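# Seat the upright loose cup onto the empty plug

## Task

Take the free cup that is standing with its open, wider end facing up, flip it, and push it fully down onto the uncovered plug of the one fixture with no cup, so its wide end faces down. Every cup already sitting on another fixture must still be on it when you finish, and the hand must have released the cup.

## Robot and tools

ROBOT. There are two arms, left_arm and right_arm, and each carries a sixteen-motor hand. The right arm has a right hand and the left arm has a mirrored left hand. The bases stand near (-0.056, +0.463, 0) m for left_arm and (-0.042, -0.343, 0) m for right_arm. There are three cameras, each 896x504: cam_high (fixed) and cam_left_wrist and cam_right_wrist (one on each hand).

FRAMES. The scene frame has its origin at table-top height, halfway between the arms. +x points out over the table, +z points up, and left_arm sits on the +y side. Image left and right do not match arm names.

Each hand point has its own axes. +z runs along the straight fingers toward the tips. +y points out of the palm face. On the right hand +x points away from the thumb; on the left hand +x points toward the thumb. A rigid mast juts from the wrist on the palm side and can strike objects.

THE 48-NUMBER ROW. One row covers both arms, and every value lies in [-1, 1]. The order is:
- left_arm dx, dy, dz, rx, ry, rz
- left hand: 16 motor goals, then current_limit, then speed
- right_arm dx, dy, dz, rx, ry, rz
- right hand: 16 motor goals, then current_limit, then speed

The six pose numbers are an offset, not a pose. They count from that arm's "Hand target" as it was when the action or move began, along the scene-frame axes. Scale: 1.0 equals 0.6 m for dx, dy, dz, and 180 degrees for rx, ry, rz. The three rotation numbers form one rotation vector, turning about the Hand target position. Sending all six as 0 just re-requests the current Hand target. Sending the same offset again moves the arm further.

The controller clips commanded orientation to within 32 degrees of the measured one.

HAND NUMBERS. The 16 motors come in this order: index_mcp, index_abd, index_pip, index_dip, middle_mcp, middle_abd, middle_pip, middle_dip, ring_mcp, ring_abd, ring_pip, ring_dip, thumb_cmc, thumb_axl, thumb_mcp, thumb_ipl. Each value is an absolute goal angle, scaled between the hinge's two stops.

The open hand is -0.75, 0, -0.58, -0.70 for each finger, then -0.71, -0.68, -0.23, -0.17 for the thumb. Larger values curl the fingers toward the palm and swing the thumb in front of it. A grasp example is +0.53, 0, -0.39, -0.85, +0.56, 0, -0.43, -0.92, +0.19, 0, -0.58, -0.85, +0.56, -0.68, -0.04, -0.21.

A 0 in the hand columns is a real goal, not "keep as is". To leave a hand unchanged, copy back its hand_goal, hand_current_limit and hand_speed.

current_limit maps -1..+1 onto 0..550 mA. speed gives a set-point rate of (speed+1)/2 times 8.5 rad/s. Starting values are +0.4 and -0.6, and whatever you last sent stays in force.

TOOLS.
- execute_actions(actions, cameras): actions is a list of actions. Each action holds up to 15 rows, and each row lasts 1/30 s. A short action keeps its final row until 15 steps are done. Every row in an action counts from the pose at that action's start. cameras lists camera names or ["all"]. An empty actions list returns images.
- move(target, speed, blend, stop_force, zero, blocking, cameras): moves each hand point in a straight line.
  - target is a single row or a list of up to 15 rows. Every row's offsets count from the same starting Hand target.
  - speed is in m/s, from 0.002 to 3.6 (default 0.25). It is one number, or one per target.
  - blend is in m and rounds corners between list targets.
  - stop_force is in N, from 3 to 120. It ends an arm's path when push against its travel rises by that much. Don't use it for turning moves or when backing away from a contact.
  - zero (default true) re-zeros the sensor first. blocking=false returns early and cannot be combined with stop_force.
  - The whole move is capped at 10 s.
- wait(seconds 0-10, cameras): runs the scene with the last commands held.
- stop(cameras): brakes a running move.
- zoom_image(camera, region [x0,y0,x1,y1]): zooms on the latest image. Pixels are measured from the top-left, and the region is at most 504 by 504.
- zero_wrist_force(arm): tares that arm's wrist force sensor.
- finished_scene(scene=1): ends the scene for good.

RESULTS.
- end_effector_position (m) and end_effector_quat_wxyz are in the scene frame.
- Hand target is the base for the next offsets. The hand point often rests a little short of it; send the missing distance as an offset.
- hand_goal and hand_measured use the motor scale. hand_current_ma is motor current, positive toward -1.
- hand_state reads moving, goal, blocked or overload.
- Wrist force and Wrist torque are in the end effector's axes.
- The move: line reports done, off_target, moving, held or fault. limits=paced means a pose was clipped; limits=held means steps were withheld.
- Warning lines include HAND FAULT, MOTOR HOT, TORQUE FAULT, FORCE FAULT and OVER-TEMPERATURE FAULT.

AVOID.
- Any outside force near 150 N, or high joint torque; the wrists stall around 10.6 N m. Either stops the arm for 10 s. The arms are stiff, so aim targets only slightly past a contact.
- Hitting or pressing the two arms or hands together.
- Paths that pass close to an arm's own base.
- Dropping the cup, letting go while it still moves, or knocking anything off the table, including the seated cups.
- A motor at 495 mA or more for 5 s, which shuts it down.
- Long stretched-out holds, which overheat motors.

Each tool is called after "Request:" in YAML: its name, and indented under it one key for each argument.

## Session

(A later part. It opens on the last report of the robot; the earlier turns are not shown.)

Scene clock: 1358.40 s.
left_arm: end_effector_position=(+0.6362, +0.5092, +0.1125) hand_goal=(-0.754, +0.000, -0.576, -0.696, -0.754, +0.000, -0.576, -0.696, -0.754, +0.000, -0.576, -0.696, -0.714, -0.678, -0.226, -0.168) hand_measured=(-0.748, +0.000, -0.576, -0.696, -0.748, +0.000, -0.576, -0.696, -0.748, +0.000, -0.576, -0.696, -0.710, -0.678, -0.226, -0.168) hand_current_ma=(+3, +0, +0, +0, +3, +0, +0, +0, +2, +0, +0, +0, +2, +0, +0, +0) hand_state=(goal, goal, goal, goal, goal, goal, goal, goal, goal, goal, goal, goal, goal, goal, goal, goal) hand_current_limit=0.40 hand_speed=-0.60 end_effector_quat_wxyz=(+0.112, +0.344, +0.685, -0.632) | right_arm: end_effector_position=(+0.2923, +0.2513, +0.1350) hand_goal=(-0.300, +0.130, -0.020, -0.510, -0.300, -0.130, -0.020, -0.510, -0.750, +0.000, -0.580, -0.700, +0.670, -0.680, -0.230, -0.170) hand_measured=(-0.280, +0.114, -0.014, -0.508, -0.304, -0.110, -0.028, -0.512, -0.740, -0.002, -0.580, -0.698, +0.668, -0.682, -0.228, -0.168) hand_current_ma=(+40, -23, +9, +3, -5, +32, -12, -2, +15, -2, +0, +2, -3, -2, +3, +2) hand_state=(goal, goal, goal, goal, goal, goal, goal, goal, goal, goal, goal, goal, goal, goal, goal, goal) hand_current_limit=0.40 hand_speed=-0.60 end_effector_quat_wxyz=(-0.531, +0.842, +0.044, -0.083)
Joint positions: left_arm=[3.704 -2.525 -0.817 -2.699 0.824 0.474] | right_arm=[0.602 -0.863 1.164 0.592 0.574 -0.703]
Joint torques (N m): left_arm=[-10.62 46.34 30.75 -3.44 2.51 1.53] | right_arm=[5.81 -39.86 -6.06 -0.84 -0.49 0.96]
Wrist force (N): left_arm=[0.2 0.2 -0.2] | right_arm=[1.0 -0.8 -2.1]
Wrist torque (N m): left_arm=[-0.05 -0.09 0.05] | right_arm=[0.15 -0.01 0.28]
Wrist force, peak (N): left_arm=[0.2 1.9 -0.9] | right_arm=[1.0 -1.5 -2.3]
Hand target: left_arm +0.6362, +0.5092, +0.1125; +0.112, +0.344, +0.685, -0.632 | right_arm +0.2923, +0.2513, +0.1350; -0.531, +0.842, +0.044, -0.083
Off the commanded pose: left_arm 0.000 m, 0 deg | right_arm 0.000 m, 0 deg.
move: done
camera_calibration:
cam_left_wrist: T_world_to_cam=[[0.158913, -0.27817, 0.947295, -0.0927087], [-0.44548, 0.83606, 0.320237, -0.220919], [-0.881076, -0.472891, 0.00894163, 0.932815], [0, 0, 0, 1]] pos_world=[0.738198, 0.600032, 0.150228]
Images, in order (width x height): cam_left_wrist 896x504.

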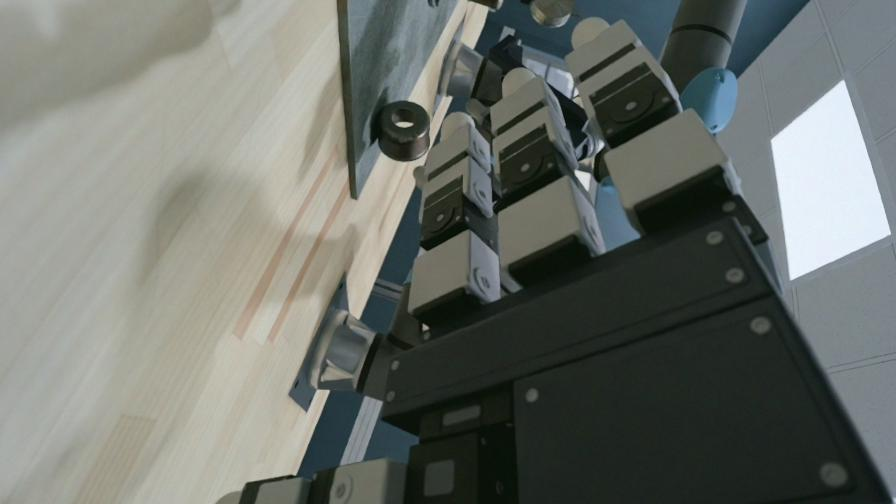

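Request:
move:
  target:
    - [0,0,0,0,0,0,-0.754,0,-0.576,-0.696,-0.754,0,-0.576,-0.696,-0.754,0,-0.576,-0.696,-0.714,-0.678,-0.226,-0.168,0.4,-0.6,0.0085,-0.0005,0,0,0,-0.0444,-0.30,0.13,-0.02,-0.51,-0.30,-0.13,-0.02,-0.51,-0.75,0,-0.58,-0.70,0.67,-0.68,-0.23,-0.17,0.4,-0.6]
    - [0,0,0,0,0,0,-0.754,0,-0.576,-0.696,-0.754,0,-0.576,-0.696,-0.754,0,-0.576,-0.696,-0.714,-0.678,-0.226,-0.168,0.4,-0.6,0.0085,-0.0005,-0.09,0,0,-0.0444,-0.30,0.13,-0.02,-0.51,-0.30,-0.13,-0.02,-0.51,-0.75,0,-0.58,-0.70,0.67,-0.68,-0.23,-0.17,0.4,-0.6]
  speed: [0.2,0.08]
  blend: [0.01,0]
  cameras: ["cam_left_wrist","cam_right_wrist"]

Request:
zoom_image:
  camera: "cam_left_wrist"
  region: [320, 40, 500, 220]

Scene clock: 1445.00 s.
left_arm: end_effector_position=(+0.6362, +0.5092, +0.1125) hand_goal=(-0.754, +0.000, -0.576, -0.696, -0.754, +0.000, -0.576, -0.696, -0.754, +0.000, -0.576, -0.696, -0.714, -0.678, -0.226, -0.168) hand_measured=(-0.748, +0.000, -0.576, -0.696, -0.748, +0.000, -0.576, -0.696, -0.748, +0.000, -0.576, -0.696, -0.710, -0.678, -0.226, -0.168) hand_current_ma=(+3, +0, +0, +0, +3, +0, +0, +0, +2, +0, +0, +0, +2, +0, +0, +0) hand_state=(goal, goal, goal, goal, goal, goal, goal, goal, goal, goal, goal, goal, goal, goal, goal, goal) hand_current_limit=0.40 hand_speed=-0.60 end_effector_quat_wxyz=(+0.112, +0.344, +0.685, -0.632) | right_arm: end_effector_position=(+0.2974, +0.2509, +0.0811) hand_goal=(-0.300, +0.130, -0.020, -0.510, -0.300, -0.130, -0.020, -0.510, -0.750, +0.000, -0.580, -0.700, +0.670, -0.680, -0.230, -0.170) hand_measured=(-0.280, +0.114, -0.014, -0.508, -0.304, -0.110, -0.028, -0.512, -0.740, -0.002, -0.580, -0.698, +0.668, -0.682, -0.228, -0.168) hand_current_ma=(+40, -23, +9, +3, -5, +32, -12, -2, +15, -2, +0, +2, -2, -2, +3, +2) hand_state=(goal, goal, goal, goal, goal, goal, goal, goal, goal, goal, goal, goal, goal, goal, goal, goal) hand_current_limit=0.40 hand_speed=-0.60 end_effector_quat_wxyz=(-0.535, +0.843, -0.015, -0.046)
Joint positions: left_arm=[3.704 -2.525 -0.817 -2.699 0.824 0.474] | right_arm=[0.609 -0.891 1.331 0.304 0.674 -0.521]
Joint torques (N m): left_arm=[-10.51 47.17 31.93 -3.24 2.41 1.64] | right_arm=[7.07 -39.67 -3.87 -0.91 1.33 1.47]
Wrist force (N): left_arm=[0.2 0.3 -0.1] | right_arm=[1.3 -0.7 -2.3]
Wrist torque (N m): left_arm=[-0.04 -0.09 0.04] | right_arm=[0.17 -0.03 0.22]
Wrist force, peak (N): left_arm=[0.3 0.7 0.0] | right_arm=[1.2 -1.4 -2.4]
Hand target: left_arm +0.6362, +0.5092, +0.1125; +0.112, +0.344, +0.685, -0.632 | right_arm +0.2974, +0.2510, +0.0810; -0.535, +0.843, -0.015, -0.046
Off the commanded pose: left_arm 0.000 m, 0 deg | right_arm 0.000 m, 0 deg.
move: done
camera_calibration:
cam_left_wrist: T_world_to_cam=[[0.158967, -0.278129, 0.947298, -0.0927738], [-0.445379, 0.836118, 0.320226, -0.221026], [-0.881117, -0.472812, 0.00904248, 0.932783], [0, 0, 0, 1]] pos_world=[0.738198, 0.600032, 0.150228]
cam_right_wrist: T_world_to_cam=[[-0.82052, -0.245038, -0.516433, 0.38307], [-0.364438, -0.471777, 0.802877, 0.107471], [-0.440376, 0.846985, 0.297801, 0.0139789], [0, 0, 0, 1]] pos_world=[0.359639, 0.132729, 0.107381]
Images, in order (width x height): cam_left_wrist 896x504, cam_right_wrist 896x504.

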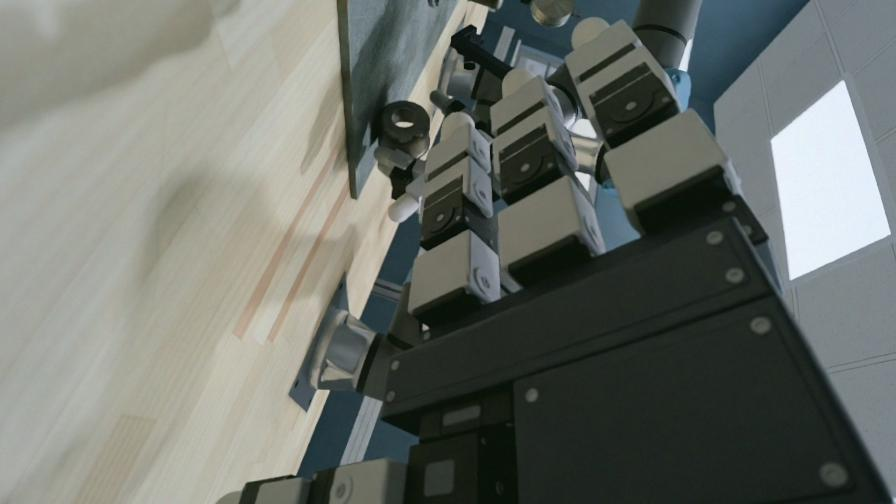

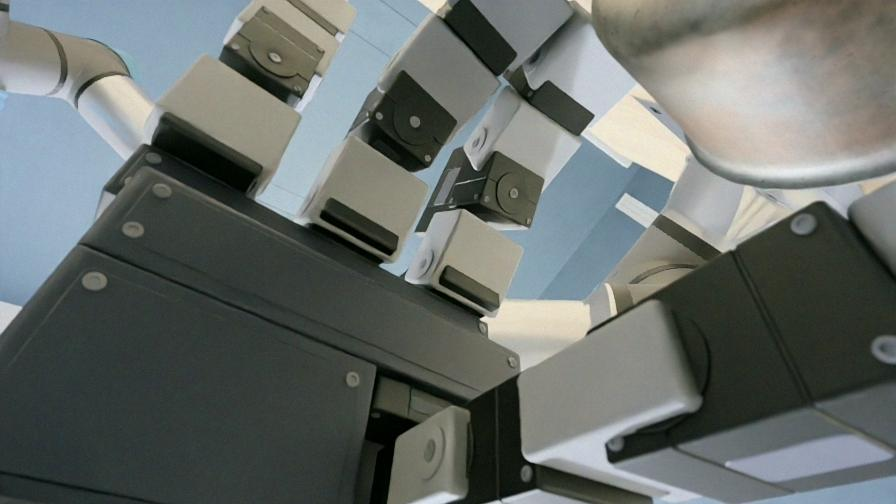

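Scaled by 2.800 from the camera's 896x504 image, which has a finer 1280x720 frame.

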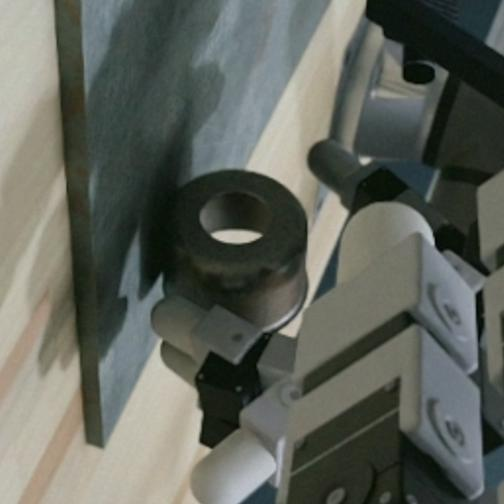

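Request:
move:
  target:
    - [0,0,0,0,0,0,-0.754,0,-0.576,-0.696,-0.754,0,-0.576,-0.696,-0.754,0,-0.576,-0.696,-0.714,-0.678,-0.226,-0.168,0.4,-0.6,0,0,-0.0238,0,0,0,-0.30,0.13,-0.02,-0.51,-0.30,-0.13,-0.02,-0.51,-0.75,0,-0.58,-0.70,0.67,-0.68,-0.23,-0.17,0.4,-0.6]
    - [0,0,0,0,0,0,-0.754,0,-0.576,-0.696,-0.754,0,-0.576,-0.696,-0.754,0,-0.576,-0.696,-0.714,-0.678,-0.226,-0.168,0.4,-0.6,0,0,-0.0238,0,0,0,-0.21,0.13,-0.02,-0.51,-0.20,-0.13,-0.02,-0.51,-0.75,0,-0.58,-0.70,0.67,-0.68,-0.12,-0.11,0.2,-0.9]
  speed: [0.05,0.05]
  cameras: ["cam_left_wrist","cam_right_wrist"]

Request:
zoom_image:
  camera: "cam_left_wrist"
  region: [320, 40, 500, 220]

Scene clock: 1464.40 s.
left_arm: end_effector_position=(+0.6362, +0.5092, +0.1125) hand_goal=(-0.754, +0.000, -0.576, -0.696, -0.754, +0.000, -0.576, -0.696, -0.754, +0.000, -0.576, -0.696, -0.714, -0.678, -0.226, -0.168) hand_measured=(-0.748, +0.000, -0.576, -0.696, -0.748, +0.000, -0.576, -0.696, -0.748, +0.000, -0.576, -0.696, -0.710, -0.678, -0.226, -0.168) hand_current_ma=(+3, +0, +0, +0, +3, +0, +0, +0, +2, +0, +0, +0, +2, +0, +0, +0) hand_state=(goal, goal, goal, goal, goal, goal, goal, goal, goal, goal, goal, goal, goal, goal, goal, goal) hand_current_limit=0.40 hand_speed=-0.60 end_effector_quat_wxyz=(+0.112, +0.344, +0.685, -0.632) | right_arm: end_effector_position=(+0.2974, +0.2510, +0.0667) hand_goal=(-0.210, +0.130, -0.020, -0.510, -0.200, -0.130, -0.020, -0.510, -0.750, +0.000, -0.580, -0.700, +0.670, -0.680, -0.120, -0.110) hand_measured=(-0.200, +0.114, -0.014, -0.508, -0.214, -0.110, -0.028, -0.512, -0.740, -0.002, -0.580, -0.698, +0.668, -0.682, -0.122, -0.112) hand_current_ma=(+18, -25, +9, +3, -25, +34, -12, -2, +15, -2, +0, +2, -2, -2, -1, -2) hand_state=(goal, goal, goal, goal, goal, blocked, goal, goal, goal, goal, goal, goal, goal, goal, goal, goal) hand_current_limit=0.20 hand_speed=-0.90 end_effector_quat_wxyz=(-0.535, +0.843, -0.015, -0.046)
Joint positions: left_arm=[3.704 -2.525 -0.817 -2.699 0.824 0.474] | right_arm=[0.609 -0.876 1.345 0.275 0.674 -0.521]
Joint torques (N m): left_arm=[-10.78 46.68 29.98 -3.23 2.49 1.64] | right_arm=[6.12 -38.29 -4.93 -1.11 0.94 1.39]
Wrist force (N): left_arm=[0.3 0.4 0.1] | right_arm=[1.2 -0.5 -2.5]
Wrist torque (N m): left_arm=[-0.05 -0.10 0.06] | right_arm=[0.23 -0.01 0.22]
Wrist force, peak (N): left_arm=[0.3 0.5 -0.5] | right_arm=[1.3 -0.8 -2.5]
Hand target: left_arm +0.6362, +0.5092, +0.1125; +0.112, +0.344, +0.685, -0.632 | right_arm +0.2974, +0.2510, +0.0667; -0.535, +0.843, -0.015, -0.046
Off the commanded pose: left_arm 0.000 m, 0 deg | right_arm 0.000 m, 0 deg.
move: done
camera_calibration:
cam_left_wrist: T_world_to_cam=[[0.158967, -0.278129, 0.947298, -0.0927738], [-0.445379, 0.836118, 0.320226, -0.221026], [-0.881117, -0.472812, 0.00904248, 0.932783], [0, 0, 0, 1]] pos_world=[0.738198, 0.600032, 0.150228]
cam_right_wrist: T_world_to_cam=[[-0.82052, -0.245038, -0.516433, 0.375633], [-0.364438, -0.471777, 0.802877, 0.119033], [-0.440376, 0.846985, 0.297801, 0.0182672], [0, 0, 0, 1]] pos_world=[0.359639, 0.132729, 0.0929807]
Images, in order (width x height): cam_left_wrist 896x504, cam_right_wrist 896x504.

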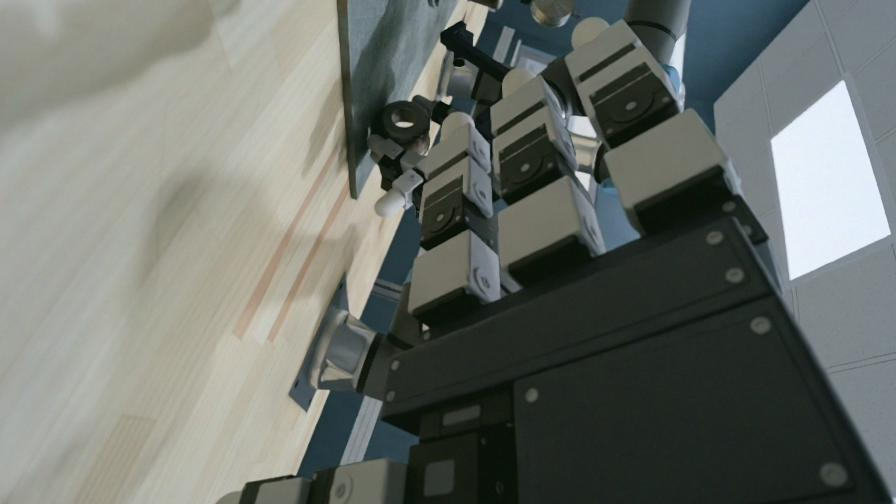

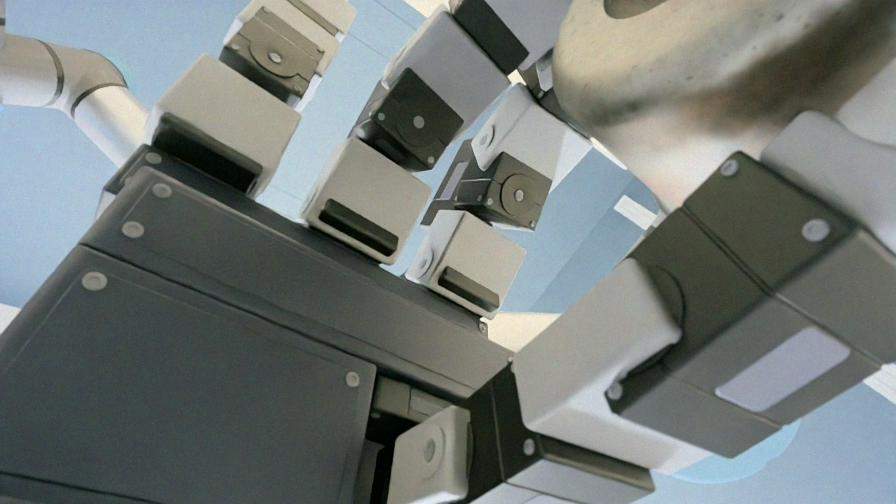

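Scaled by 2.800 from the camera's 896x504 image, which has a finer 1280x720 frame.

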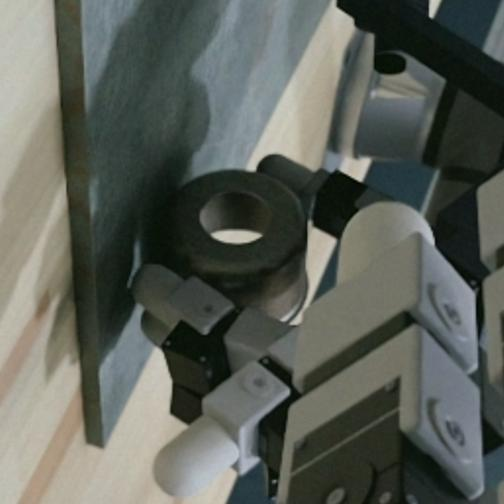

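Request:
move:
  target:
    - [0,0,0,0,0,0,-0.754,0,-0.576,-0.696,-0.754,0,-0.576,-0.696,-0.754,0,-0.576,-0.696,-0.714,-0.678,-0.226,-0.168,0.4,-0.6,0,0,0,0,0,0,-0.13,0.13,0.0,-0.49,-0.12,-0.13,0.0,-0.49,-0.75,0,-0.58,-0.70,0.67,-0.68,-0.04,-0.05,0.4,-0.9]
    - [0,0,0,0,0,0,-0.754,0,-0.576,-0.696,-0.754,0,-0.576,-0.696,-0.754,0,-0.576,-0.696,-0.714,-0.678,-0.226,-0.168,0.4,-0.6,0,0,0,0,0,0,-0.06,0.13,0.03,-0.46,-0.05,-0.13,0.03,-0.46,-0.75,0,-0.58,-0.70,0.67,-0.68,0.05,0.0,0.6,-0.9]
  speed: [0.05,0.05]
  cameras: ["cam_left_wrist","cam_right_wrist"]

Request:
zoom_image:
  camera: "cam_left_wrist"
  region: [320, 40, 500, 220]

Scene clock: 1479.97 s.
left_arm: end_effector_position=(+0.6362, +0.5092, +0.1125) hand_goal=(-0.754, +0.000, -0.576, -0.696, -0.754, +0.000, -0.576, -0.696, -0.754, +0.000, -0.576, -0.696, -0.714, -0.678, -0.226, -0.168) hand_measured=(-0.748, +0.000, -0.576, -0.696, -0.748, +0.000, -0.576, -0.696, -0.748, +0.000, -0.576, -0.696, -0.710, -0.678, -0.226, -0.168) hand_current_ma=(+3, +0, +0, +0, +3, +0, +0, +0, +2, +0, +0, +0, +2, +0, +0, +0) hand_state=(goal, goal, goal, goal, goal, goal, goal, goal, goal, goal, goal, goal, goal, goal, goal, goal) hand_current_limit=0.40 hand_speed=-0.60 end_effector_quat_wxyz=(+0.112, +0.344, +0.685, -0.632) | right_arm: end_effector_position=(+0.2974, +0.2509, +0.0667) hand_goal=(-0.060, +0.130, +0.030, -0.460, -0.050, -0.130, +0.030, -0.460, -0.750, +0.000, -0.580, -0.700, +0.670, -0.680, +0.050, +0.000) hand_measured=(-0.162, +0.114, -0.008, -0.486, -0.154, -0.108, -0.010, -0.488, -0.740, -0.002, -0.580, -0.698, +0.668, -0.682, -0.100, -0.066) hand_current_ma=(-367, -26, -92, -58, -378, +38, -100, -64, +15, -2, +0, +2, -2, -2, -440, -287) hand_state=(blocked, goal, blocked, blocked, blocked, blocked, blocked, blocked, goal, goal, goal, goal, goal, goal, blocked, blocked) hand_current_limit=0.60 hand_speed=-0.90 end_effector_quat_wxyz=(-0.535, +0.843, -0.015, -0.046)
Joint positions: left_arm=[3.704 -2.525 -0.817 -2.699 0.824 0.474] | right_arm=[0.609 -0.876 1.345 0.275 0.674 -0.521]
Joint torques (N m): left_arm=[-11.06 46.31 31.02 -3.25 2.36 1.64] | right_arm=[6.42 -40.03 -6.31 -1.01 0.86 1.19]
Wrist force (N): left_arm=[0.2 0.2 0.0] | right_arm=[1.1 0.7 -1.9]
Wrist torque (N m): left_arm=[-0.07 -0.10 0.05] | right_arm=[0.23 0.01 0.19]
Wrist force, peak (N): left_arm=[0.3 0.7 -0.1] | right_arm=[1.5 -1.5 -3.2]
Hand target: left_arm +0.6362, +0.5092, +0.1125; +0.112, +0.344, +0.685, -0.632 | right_arm +0.2974, +0.2510, +0.0667; -0.535, +0.843, -0.015, -0.046
Off the commanded pose: left_arm 0.000 m, 0 deg | right_arm 0.000 m, 0 deg.
move: done
camera_calibration:
cam_left_wrist: T_world_to_cam=[[0.158967, -0.278129, 0.947298, -0.0927738], [-0.445379, 0.836118, 0.320226, -0.221026], [-0.881117, -0.472812, 0.00904248, 0.932783], [0, 0, 0, 1]] pos_world=[0.738198, 0.600032, 0.150228]
cam_right_wrist: T_world_to_cam=[[-0.82052, -0.245038, -0.516433, 0.375633], [-0.364438, -0.471777, 0.802877, 0.119033], [-0.440376, 0.846985, 0.297801, 0.0182672], [0, 0, 0, 1]] pos_world=[0.359639, 0.132729, 0.0929807]
Images, in order (width x height): cam_left_wrist 896x504, cam_right_wrist 896x504.

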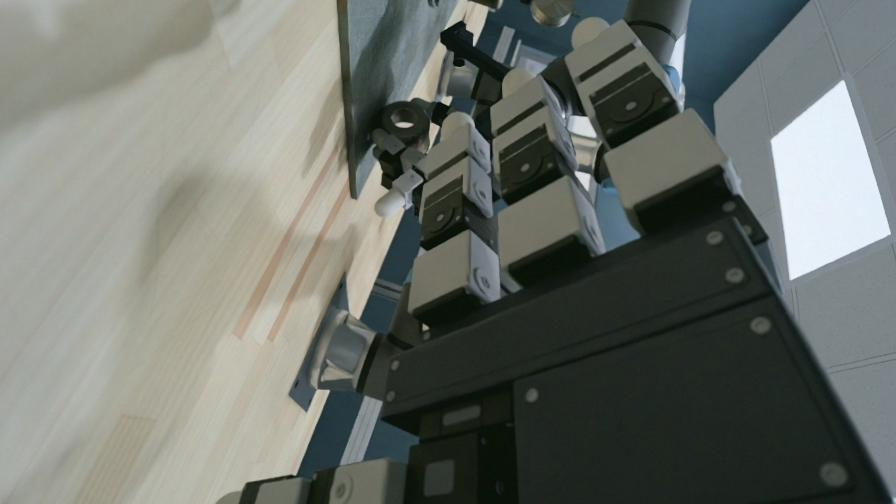

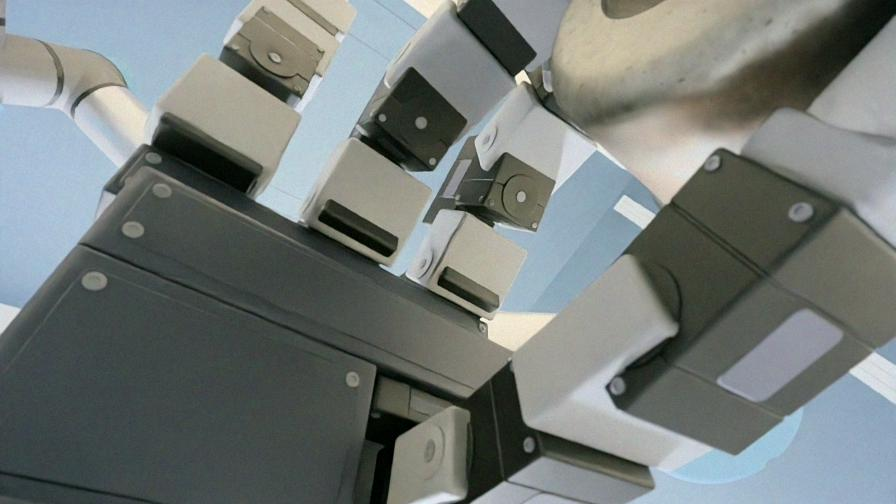

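Scaled by 2.800 from the camera's 896x504 image, which has a finer 1280x720 frame.

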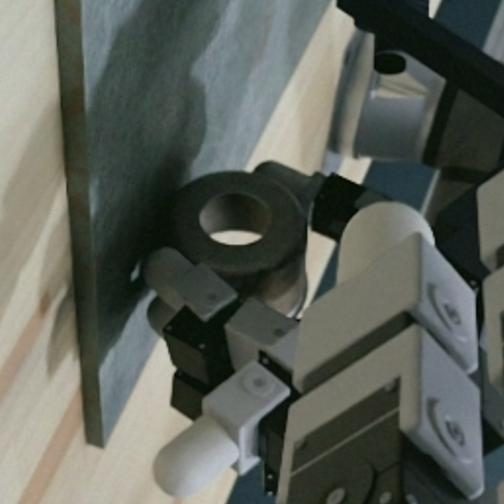

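Request:
move:
  target:
    - [0,0,0,0,0,0,-0.754,0,-0.576,-0.696,-0.754,0,-0.576,-0.696,-0.754,0,-0.576,-0.696,-0.714,-0.678,-0.226,-0.168,0.4,-0.6,0,0,0.0333,0,0,0,-0.06,0.13,0.03,-0.46,-0.05,-0.13,0.03,-0.46,-0.75,0,-0.58,-0.70,0.67,-0.68,0.05,0.0,0.6,-0.9]
  speed: 0.04
  cameras: ["cam_left_wrist"]

Request:
zoom_image:
  camera: "cam_left_wrist"
  region: [320, 40, 500, 220]

Scene clock: 1488.30 s.
left_arm: end_effector_position=(+0.6362, +0.5092, +0.1125) hand_goal=(-0.754, +0.000, -0.576, -0.696, -0.754, +0.000, -0.576, -0.696, -0.754, +0.000, -0.576, -0.696, -0.714, -0.678, -0.226, -0.168) hand_measured=(-0.748, +0.000, -0.576, -0.696, -0.748, +0.000, -0.576, -0.696, -0.748, +0.000, -0.576, -0.696, -0.710, -0.678, -0.226, -0.168) hand_current_ma=(+3, +0, +0, +0, +3, +0, +0, +0, +2, +0, +0, +0, +2, +0, +0, +0) hand_state=(goal, goal, goal, goal, goal, goal, goal, goal, goal, goal, goal, goal, goal, goal, goal, goal) hand_current_limit=0.40 hand_speed=-0.60 end_effector_quat_wxyz=(+0.112, +0.344, +0.685, -0.632) | right_arm: end_effector_position=(+0.2974, +0.2510, +0.0866) hand_goal=(-0.060, +0.130, +0.030, -0.460, -0.050, -0.130, +0.030, -0.460, -0.750, +0.000, -0.580, -0.700, +0.670, -0.680, +0.050, +0.000) hand_measured=(-0.162, +0.114, -0.010, -0.486, -0.154, -0.108, -0.010, -0.488, -0.740, -0.002, -0.580, -0.698, +0.668, -0.682, -0.100, -0.066) hand_current_ma=(-367, -26, -96, -58, -378, +39, -100, -64, +15, -2, +0, +2, -2, -2, -440, -287) hand_state=(blocked, goal, blocked, blocked, blocked, blocked, blocked, blocked, goal, goal, goal, goal, goal, goal, blocked, blocked) hand_current_limit=0.60 hand_speed=-0.90 end_effector_quat_wxyz=(-0.535, +0.843, -0.015, -0.046)
Joint positions: left_arm=[3.704 -2.525 -0.817 -2.699 0.824 0.474] | right_arm=[0.609 -0.897 1.325 0.316 0.674 -0.521]
Joint torques (N m): left_arm=[-11.03 46.64 30.49 -3.23 2.45 1.51] | right_arm=[6.6 -52.77 -33.61 3.12 0.74 -0.9]
Wrist force (N): left_arm=[0.1 0.3 -0.1] | right_arm=[1.4 1.2 -1.5]
Wrist torque (N m): left_arm=[-0.04 -0.08 0.04] | right_arm=[0.28 -0.02 0.21]
Wrist force, peak (N): left_arm=[0.4 0.7 -0.3] | right_arm=[1.4 1.0 -2.0]
Hand target: left_arm +0.6362, +0.5092, +0.1125; +0.112, +0.344, +0.685, -0.632 | right_arm +0.2974, +0.2510, +0.0867; -0.535, +0.843, -0.015, -0.046
Off the commanded pose: left_arm 0.000 m, 0 deg | right_arm 0.000 m, 0 deg.
move: done
camera_calibration:
cam_left_wrist: T_world_to_cam=[[0.158967, -0.278129, 0.947298, -0.0927738], [-0.445379, 0.836118, 0.320226, -0.221026], [-0.881117, -0.472812, 0.00904248, 0.932783], [0, 0, 0, 1]] pos_world=[0.738198, 0.600032, 0.150228]
Images, in order (width x height): cam_left_wrist 896x504.

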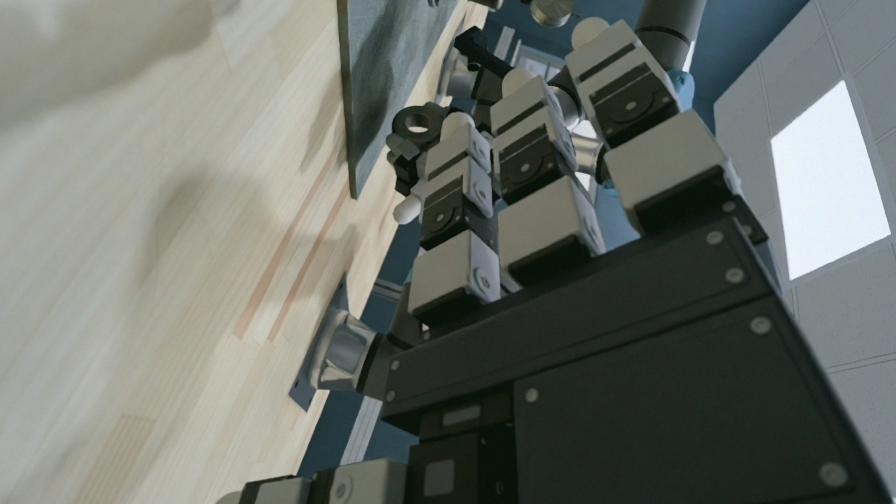

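Scaled by 2.800 from the camera's 896x504 image, which has a finer 1280x720 frame.

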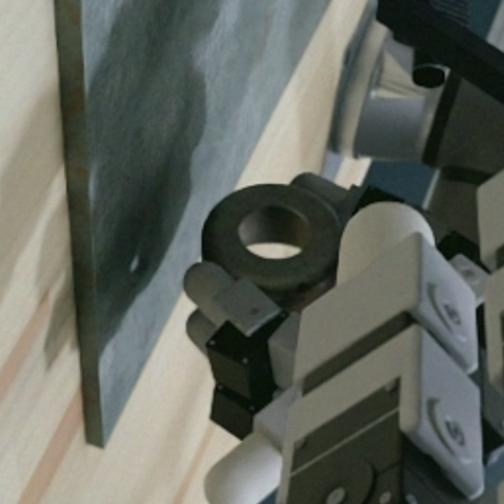

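Request:
move:
  target:
    - [0,0,0,0,0,0,-0.754,0,-0.576,-0.696,-0.754,0,-0.576,-0.696,-0.754,0,-0.576,-0.696,-0.714,-0.678,-0.226,-0.168,0.4,-0.6,0.0043,-0.0683,0.3555,0,0,0,-0.06,0.13,0.03,-0.46,-0.05,-0.13,0.03,-0.46,-0.75,0,-0.58,-0.70,0.67,-0.68,0.05,0.0,0.6,-0.9]
    - [0,0,0,0,0,0,-0.754,0,-0.576,-0.696,-0.754,0,-0.576,-0.696,-0.754,0,-0.576,-0.696,-0.714,-0.678,-0.226,-0.168,0.4,-0.6,0.271,-0.3683,0.4555,-0.0622,-0.5281,-0.0687,-0.06,0.13,0.03,-0.46,-0.05,-0.13,0.03,-0.46,-0.75,0,-0.58,-0.70,0.67,-0.68,0.05,0.0,0.6,-0.9]
    - [0,0,0,0,0,0,-0.754,0,-0.576,-0.696,-0.754,0,-0.576,-0.696,-0.754,0,-0.576,-0.696,-0.714,-0.678,-0.226,-0.168,0.4,-0.6,0.454,-0.5867,0.3555,-0.0622,-0.5281,-0.0687,-0.06,0.13,0.03,-0.46,-0.05,-0.13,0.03,-0.46,-0.75,0,-0.58,-0.70,0.67,-0.68,0.05,0.0,0.6,-0.9]
  speed: 0.18
  blend: [0.03,0.03,0]
  cameras: ["cam_high","cam_right_wrist"]

Request:
zoom_image:
  camera: "cam_high"
  region: [340, 180, 520, 340]

Scene clock: 1547.27 s.
left_arm: end_effector_position=(+0.6362, +0.5092, +0.1125) hand_goal=(-0.754, +0.000, -0.576, -0.696, -0.754, +0.000, -0.576, -0.696, -0.754, +0.000, -0.576, -0.696, -0.714, -0.678, -0.226, -0.168) hand_measured=(-0.748, +0.000, -0.576, -0.696, -0.748, +0.000, -0.576, -0.696, -0.748, +0.000, -0.576, -0.696, -0.710, -0.678, -0.226, -0.168) hand_current_ma=(+3, +0, +0, +0, +3, +0, +0, +0, +2, +0, +0, +0, +2, +0, +0, +0) hand_state=(goal, goal, goal, goal, goal, goal, goal, goal, goal, goal, goal, goal, goal, goal, goal, goal) hand_current_limit=0.40 hand_speed=-0.60 end_effector_quat_wxyz=(+0.112, +0.344, +0.685, -0.632) | right_arm: end_effector_position=(+0.5698, -0.1010, +0.3000) hand_goal=(-0.060, +0.130, +0.030, -0.460, -0.050, -0.130, +0.030, -0.460, -0.750, +0.000, -0.580, -0.700, +0.670, -0.680, +0.050, +0.000) hand_measured=(-0.074, +0.108, +0.020, -0.464, -0.046, -0.124, +0.032, -0.462, -0.748, -0.002, -0.580, -0.698, +0.648, -0.684, +0.048, -0.002) hand_current_ma=(-27, -35, -14, -6, +6, +6, +1, -1, +3, -2, +0, +2, -48, -7, -2, -2) hand_state=(goal, blocked, goal, goal, goal, goal, goal, goal, goal, goal, goal, goal, blocked, goal, goal, goal) hand_current_limit=0.60 hand_speed=-0.90 end_effector_quat_wxyz=(-0.299, +0.640, +0.299, +0.642)
Joint positions: left_arm=[3.704 -2.525 -0.817 -2.699 0.824 0.474] | right_arm=[-0.023 -1.48 1.911 -0.433 0.666 -1.57]
Joint torques (N m): left_arm=[-10.79 46.66 30.48 -3.22 2.44 1.59] | right_arm=[-10.5 -17.09 -36.51 -3.88 -2.18 0.88]
Wrist force (N): left_arm=[0.5 0.5 -0.1] | right_arm=[2.0 -0.4 -1.5]
Wrist torque (N m): left_arm=[-0.02 -0.13 0.06] | right_arm=[0.13 -0.10 0.31]
Wrist force, peak (N): left_arm=[0.6 0.5 -0.3] | right_arm=[1.5 2.4 -1.0]
Hand target: left_arm +0.6362, +0.5092, +0.1125; +0.112, +0.344, +0.685, -0.632 | right_arm +0.5698, -0.1011, +0.3000; -0.299, +0.640, +0.299, +0.642
Off the commanded pose: left_arm 0.000 m, 0 deg | right_arm 0.000 m, 0 deg.
move: done
camera_calibration:
cam_right_wrist: T_world_to_cam=[[0.515198, -0.36888, -0.773627, -0.0630217], [-0.856627, -0.250665, -0.450951, 0.543947], [-0.0275745, 0.895039, -0.445134, 0.359366], [0, 0, 0, 1]] pos_world=[0.508338, -0.208546, 0.356504]
Images, in order (width x height): cam_high 896x504, cam_right_wrist 896x504.

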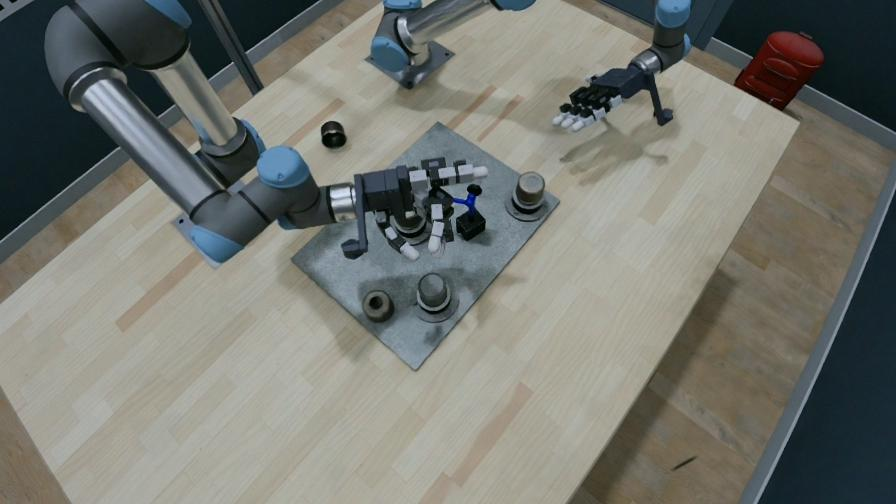

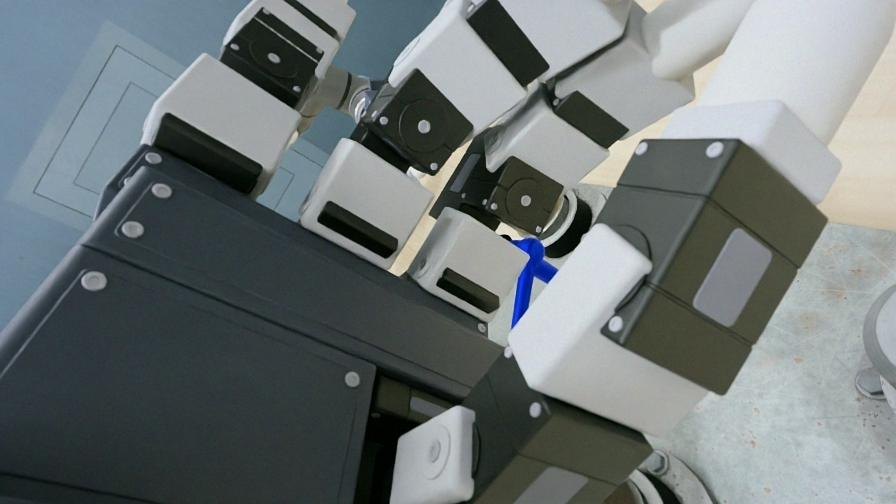

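Scaled by 2.800 from the camera's 896x504 image, which has a finer 1280x720 frame.

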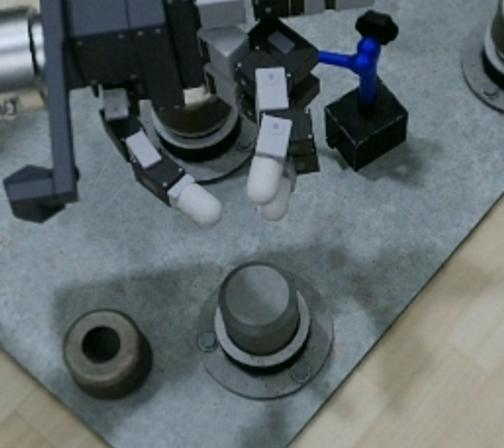

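Request:
zoom_image:
  camera: "cam_high"
  region: [300, 100, 370, 170]

Scaled by 7.200 from the camera's 896x504 image, which has a finer 1280x720 frame.

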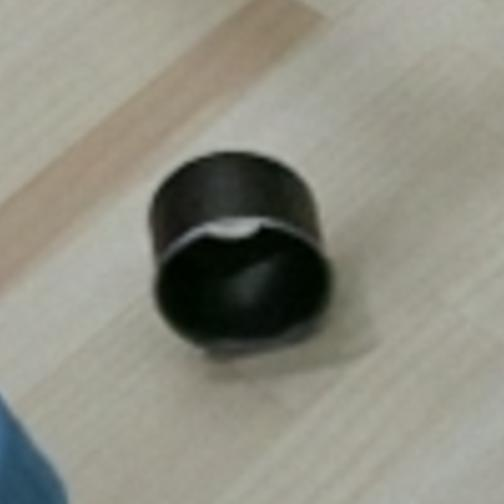

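Request:
move:
  target:
    - [-0.6437,-0.4820,0.1792,0.1595,0.1371,-0.0499,-0.863,0.13,0.197,0.072,-0.863,-0.13,0.197,0.072,-0.75,0,-0.58,-0.70,0.67,-0.68,-0.225,0.05,0.4,-0.5,0,0,0.05,0,0,0,-0.30,0.0,-0.02,-0.51,-0.30,0.0,-0.02,-0.51,-0.75,0,-0.58,-0.70,0.67,-0.68,-0.23,-0.17,0.4,-0.6]
  speed: 0.25
  cameras: ["cam_high"]

Scene clock: 1858.47 s.
left_arm: end_effector_position=(+0.2500, +0.2200, +0.2200) hand_goal=(-0.864, +0.130, +0.196, +0.072, -0.864, -0.130, +0.196, +0.072, -0.750, +0.000, -0.580, -0.700, +0.670, -0.680, -0.226, +0.050) hand_measured=(-0.846, +0.126, +0.194, +0.068, -0.846, -0.128, +0.194, +0.068, -0.744, +0.000, -0.576, -0.698, +0.666, -0.678, -0.226, +0.048) hand_current_ma=(+17, -1, +0, -1, +17, +0, -1, -1, +4, +0, +1, +1, -2, +1, +0, -1) hand_state=(goal, goal, goal, goal, goal, goal, goal, goal, goal, goal, goal, goal, goal, goal, goal, goal) hand_current_limit=0.40 hand_speed=-0.50 end_effector_quat_wxyz=(-0.173, +0.271, +0.799, -0.509) | right_arm: end_effector_position=(+0.5698, -0.1011, +0.3300) hand_goal=(-0.300, +0.000, -0.020, -0.510, -0.300, +0.000, -0.020, -0.510, -0.750, +0.000, -0.580, -0.700, +0.670, -0.680, -0.230, -0.170) hand_measured=(-0.298, -0.002, -0.018, -0.508, -0.298, -0.014, -0.018, -0.508, -0.748, -0.002, -0.580, -0.698, +0.648, -0.682, -0.228, -0.168) hand_current_ma=(+3, -1, +3, +3, +3, -19, +2, +2, +3, -2, +0, +2, -48, -3, +3, +2) hand_state=(goal, goal, goal, goal, goal, goal, goal, goal, goal, goal, goal, goal, blocked, goal, goal, goal) hand_current_limit=0.40 hand_speed=-0.60 end_effector_quat_wxyz=(-0.299, +0.640, +0.299, +0.642)
Joint positions: left_arm=[3.217 -1.548 -1.886 -2.215 0.794 -0.476] | right_arm=[-0.023 -1.508 1.859 -0.353 0.666 -1.57]
Joint torques (N m): left_arm=[-10.71 28.06 8.96 2.79 -3.54 -2.43] | right_arm=[-9.55 -29.52 -36.5 0.97 -0.9 -0.95]
Wrist force (N): left_arm=[-0.2 -0.7 0.5] | right_arm=[2.3 -0.4 -1.5]
Wrist torque (N m): left_arm=[-0.19 -0.15 -0.03] | right_arm=[0.12 -0.15 0.31]
Wrist force, peak (N): left_arm=[0.3 -1.5 1.7] | right_arm=[2.3 -0.4 -1.5]
Hand target: left_arm +0.2500, +0.2200, +0.2201; -0.173, +0.271, +0.799, -0.509 | right_arm +0.5698, -0.1011, +0.3300; -0.299, +0.640, +0.299, +0.642
Off the commanded pose: left_arm 0.000 m, 0 deg | right_arm 0.000 m, 0 deg.
move: done
Images, in order (width x height): cam_high 896x504.

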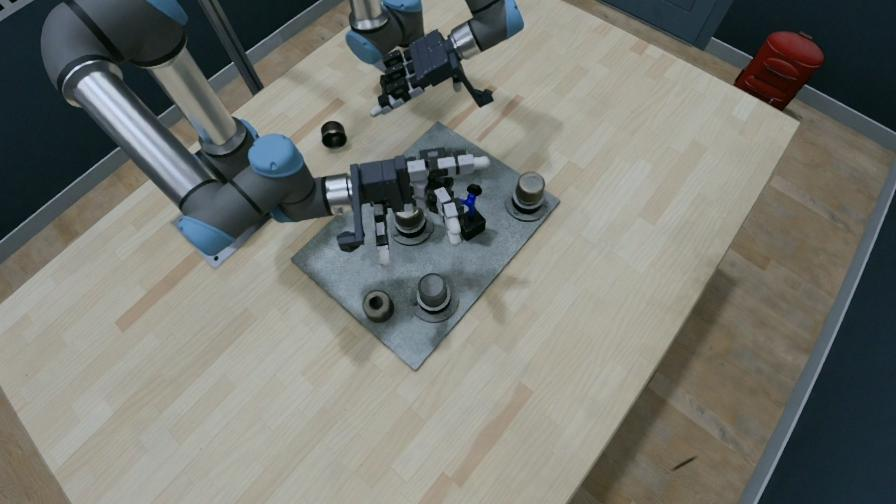

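Request:
move:
  target: [-0.386,-0.2867,-0.1167,0,0,0,-0.863,0.13,0.197,0.072,-0.863,-0.13,0.197,0.072,-0.75,0,-0.58,-0.70,0.67,-0.68,-0.225,0.05,0.4,-0.5,0,0,0,0,0,0,-0.30,0,-0.02,-0.51,-0.30,0,-0.02,-0.51,-0.75,0,-0.58,-0.70,0.67,-0.68,-0.23,-0.17,0.4,-0.6]
  speed: 0.2
  cameras: ["cam_high","cam_left_wrist"]

Scene clock: 1914.73 s.
left_arm: end_effector_position=(+0.0184, +0.0480, +0.1500) hand_goal=(-0.864, +0.130, +0.196, +0.072, -0.864, -0.130, +0.196, +0.072, -0.750, +0.000, -0.580, -0.700, +0.670, -0.680, -0.226, +0.050) hand_measured=(-0.846, +0.126, +0.194, +0.068, -0.846, -0.128, +0.194, +0.068, -0.744, +0.000, -0.576, -0.698, +0.666, -0.678, -0.226, +0.048) hand_current_ma=(+17, -1, +0, -1, +17, +0, -1, -1, +4, +0, +1, +1, -1, +1, +0, -1) hand_state=(goal, goal, goal, goal, goal, goal, goal, goal, goal, goal, goal, goal, goal, goal, goal, goal) hand_current_limit=0.40 hand_speed=-0.50 end_effector_quat_wxyz=(-0.173, +0.271, +0.799, -0.509) | right_arm: end_effector_position=(+0.5698, -0.1011, +0.3300) hand_goal=(-0.300, +0.000, -0.020, -0.510, -0.300, +0.000, -0.020, -0.510, -0.750, +0.000, -0.580, -0.700, +0.670, -0.680, -0.230, -0.170) hand_measured=(-0.298, -0.002, -0.018, -0.508, -0.298, -0.014, -0.018, -0.508, -0.748, -0.002, -0.580, -0.698, +0.648, -0.682, -0.228, -0.168) hand_current_ma=(+3, -1, +3, +3, +3, -19, +2, +2, +3, -2, +0, +2, -48, -3, +3, +2) hand_state=(goal, goal, goal, goal, goal, goal, goal, goal, goal, goal, goal, goal, blocked, goal, goal, goal) hand_current_limit=0.40 hand_speed=-0.60 end_effector_quat_wxyz=(-0.299, +0.640, +0.299, +0.642)
Joint positions: left_arm=[2.597 -1.378 -2.427 -1.049 0.441 -1.414] | right_arm=[-0.023 -1.508 1.859 -0.353 0.666 -1.57]
Joint torques (N m): left_arm=[-11.12 1.42 7.17 5.23 1.45 -2.47] | right_arm=[-7.59 -29.65 -36.88 0.83 0.8 -1.06]
Wrist force (N): left_arm=[0.1 -0.1 0.6] | right_arm=[2.0 -0.4 -1.6]
Wrist torque (N m): left_arm=[-0.14 -0.10 -0.06] | right_arm=[0.13 -0.11 0.28]
Wrist force, peak (N): left_arm=[0.4 -0.5 1.8] | right_arm=[2.2 -0.4 -1.7]
Hand target: left_arm +0.0184, +0.0480, +0.1500; -0.173, +0.271, +0.799, -0.509 | right_arm +0.5698, -0.1011, +0.3300; -0.299, +0.640, +0.299, +0.642
Off the commanded pose: left_arm 0.000 m, 0 deg | right_arm 0.000 m, 0 deg.
move: done
camera_calibration:
cam_left_wrist: T_world_to_cam=[[0.415279, -0.717592, 0.55911, -0.0836977], [-0.0767499, 0.584785, 0.80755, -0.190423], [-0.906451, -0.37827, 0.187774, 0.139118], [0, 0, 0, 1]] pos_world=[0.146247, 0.10392, 0.17445]
Images, in order (width x height): cam_high 896x504, cam_left_wrist 896x504.

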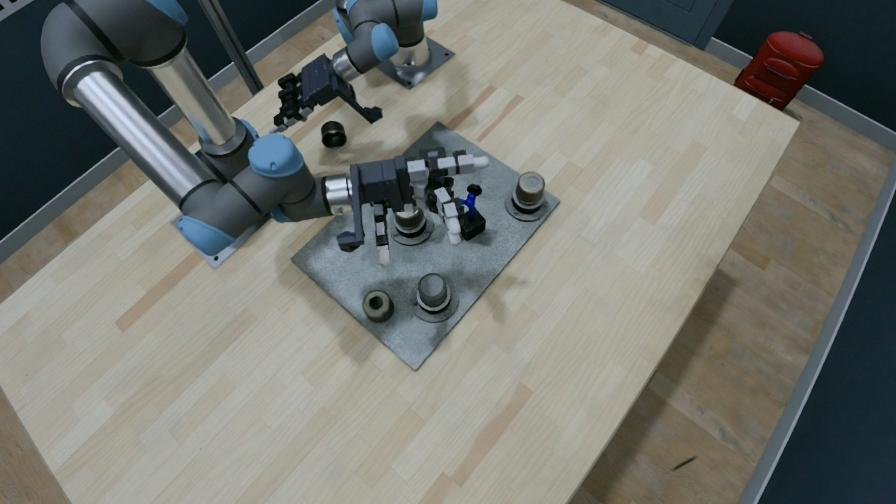

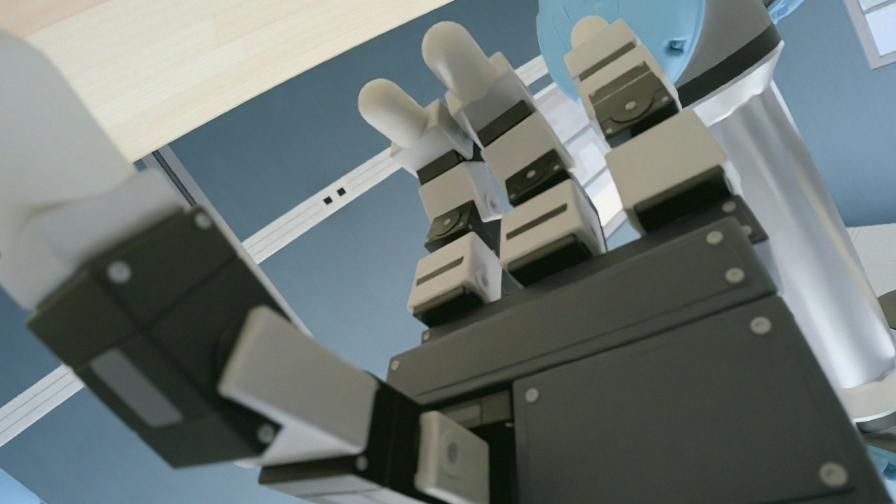

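Request:
zoom_image:
  camera: "cam_high"
  region: [240, 30, 400, 170]

Scaled by 3.150 from the camera's 896x504 image, which has a finer 1280x720 frame.

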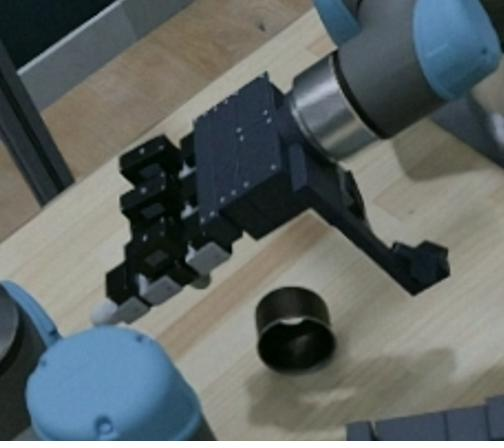

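Request:
move:
  target:
    - [0,0,-0.14,0,0,0,-0.863,0.13,0.197,0.072,-0.863,-0.13,0.197,0.072,-0.75,0,-0.58,-0.70,0.67,-0.68,-0.225,0.05,0.4,-0.5,0,0,0,0,0,0,-0.30,0,-0.02,-0.51,-0.30,0,-0.02,-0.51,-0.75,0,-0.58,-0.70,0.67,-0.68,-0.23,-0.17,0.4,-0.6]
    - [0,0,-0.195,0,0,0,-0.863,0.13,0.197,0.072,-0.863,-0.13,0.197,0.072,-0.75,0,-0.58,-0.70,0.67,-0.68,-0.225,0.05,0.4,-0.5,0,0,0,0,0,0,-0.30,0,-0.02,-0.51,-0.30,0,-0.02,-0.51,-0.75,0,-0.58,-0.70,0.67,-0.68,-0.23,-0.17,0.4,-0.6]
  speed: [0.12,0.03]
  blend: 0.005
  stop_force: 10
  cameras: ["cam_high","cam_left_wrist"]

Request:
zoom_image:
  camera: "cam_high"
  region: [270, 70, 400, 180]

Scene clock: 1959.33 s.
left_arm: end_effector_position=(+0.0184, +0.0480, +0.0330) hand_goal=(-0.864, +0.130, +0.196, +0.072, -0.864, -0.130, +0.196, +0.072, -0.750, +0.000, -0.580, -0.700, +0.670, -0.680, -0.226, +0.050) hand_measured=(-0.846, +0.126, +0.194, +0.068, -0.846, -0.128, +0.194, +0.068, -0.744, +0.000, -0.576, -0.698, +0.666, -0.678, -0.226, +0.048) hand_current_ma=(+17, -1, +0, -1, +17, +0, -1, -1, +4, +0, +1, +1, -1, +1, +0, -1) hand_state=(goal, goal, goal, goal, goal, goal, goal, goal, goal, goal, goal, goal, goal, goal, goal, goal) hand_current_limit=0.40 hand_speed=-0.50 end_effector_quat_wxyz=(-0.173, +0.271, +0.799, -0.509) | right_arm: end_effector_position=(+0.5698, -0.1011, +0.3300) hand_goal=(-0.300, +0.000, -0.020, -0.510, -0.300, +0.000, -0.020, -0.510, -0.750, +0.000, -0.580, -0.700, +0.670, -0.680, -0.230, -0.170) hand_measured=(-0.298, -0.002, -0.018, -0.508, -0.298, -0.014, -0.018, -0.508, -0.748, -0.002, -0.580, -0.698, +0.648, -0.682, -0.228, -0.168) hand_current_ma=(+3, -1, +3, +3, +3, -19, +2, +2, +3, -2, +0, +2, -48, -3, +3, +2) hand_state=(goal, goal, goal, goal, goal, goal, goal, goal, goal, goal, goal, goal, blocked, goal, goal, goal) hand_current_limit=0.40 hand_speed=-0.60 end_effector_quat_wxyz=(-0.299, +0.640, +0.299, +0.642)
Joint positions: left_arm=[2.597 -1.742 -2.564 -0.548 0.441 -1.415] | right_arm=[-0.023 -1.508 1.859 -0.353 0.666 -1.57]
Joint torques (N m): left_arm=[-10.94 9.39 -1.22 5.15 1.41 -2.45] | right_arm=[-4.62 -29.21 -35.76 0.81 1.65 -1]
Wrist force (N): left_arm=[0.1 -0.5 0.8] | right_arm=[2.0 -0.4 -1.6]
Wrist torque (N m): left_arm=[-0.20 -0.07 -0.05] | right_arm=[0.13 -0.11 0.29]
Wrist force, peak (N): left_arm=[0.0 -0.2 1.4] | right_arm=[2.2 -0.5 -1.5]
Hand target: left_arm +0.0184, +0.0480, +0.0330; -0.173, +0.271, +0.799, -0.509 | right_arm +0.5698, -0.1011, +0.3300; -0.299, +0.640, +0.299, +0.642
Off the commanded pose: left_arm 0.000 m, 0 deg | right_arm 0.000 m, 0 deg.
move: done
camera_calibration:
cam_left_wrist: T_world_to_cam=[[0.415296, -0.717604, 0.559083, -0.0182813], [-0.0768634, 0.58471, 0.807593, -0.0959184], [-0.906433, -0.378363, 0.18767, 0.161101], [0, 0, 0, 1]] pos_world=[0.146247, 0.10392, 0.0574499]
Images, in order (width x height): cam_high 896x504, cam_left_wrist 896x504.

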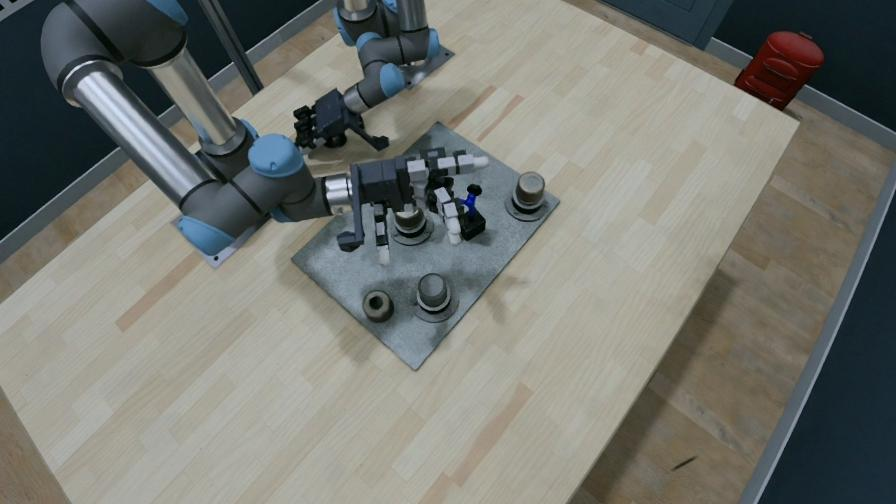

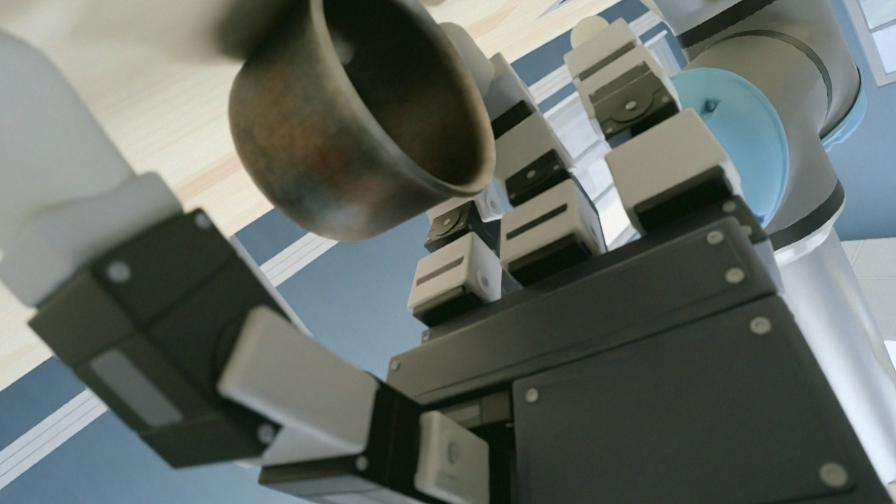

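Scaled by 3.877 from the camera's 896x504 image, which has a finer 1280x720 frame.

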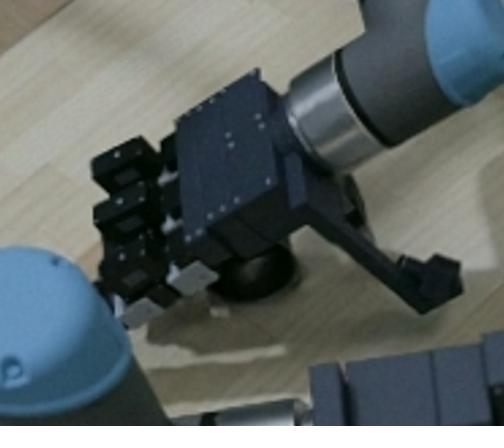

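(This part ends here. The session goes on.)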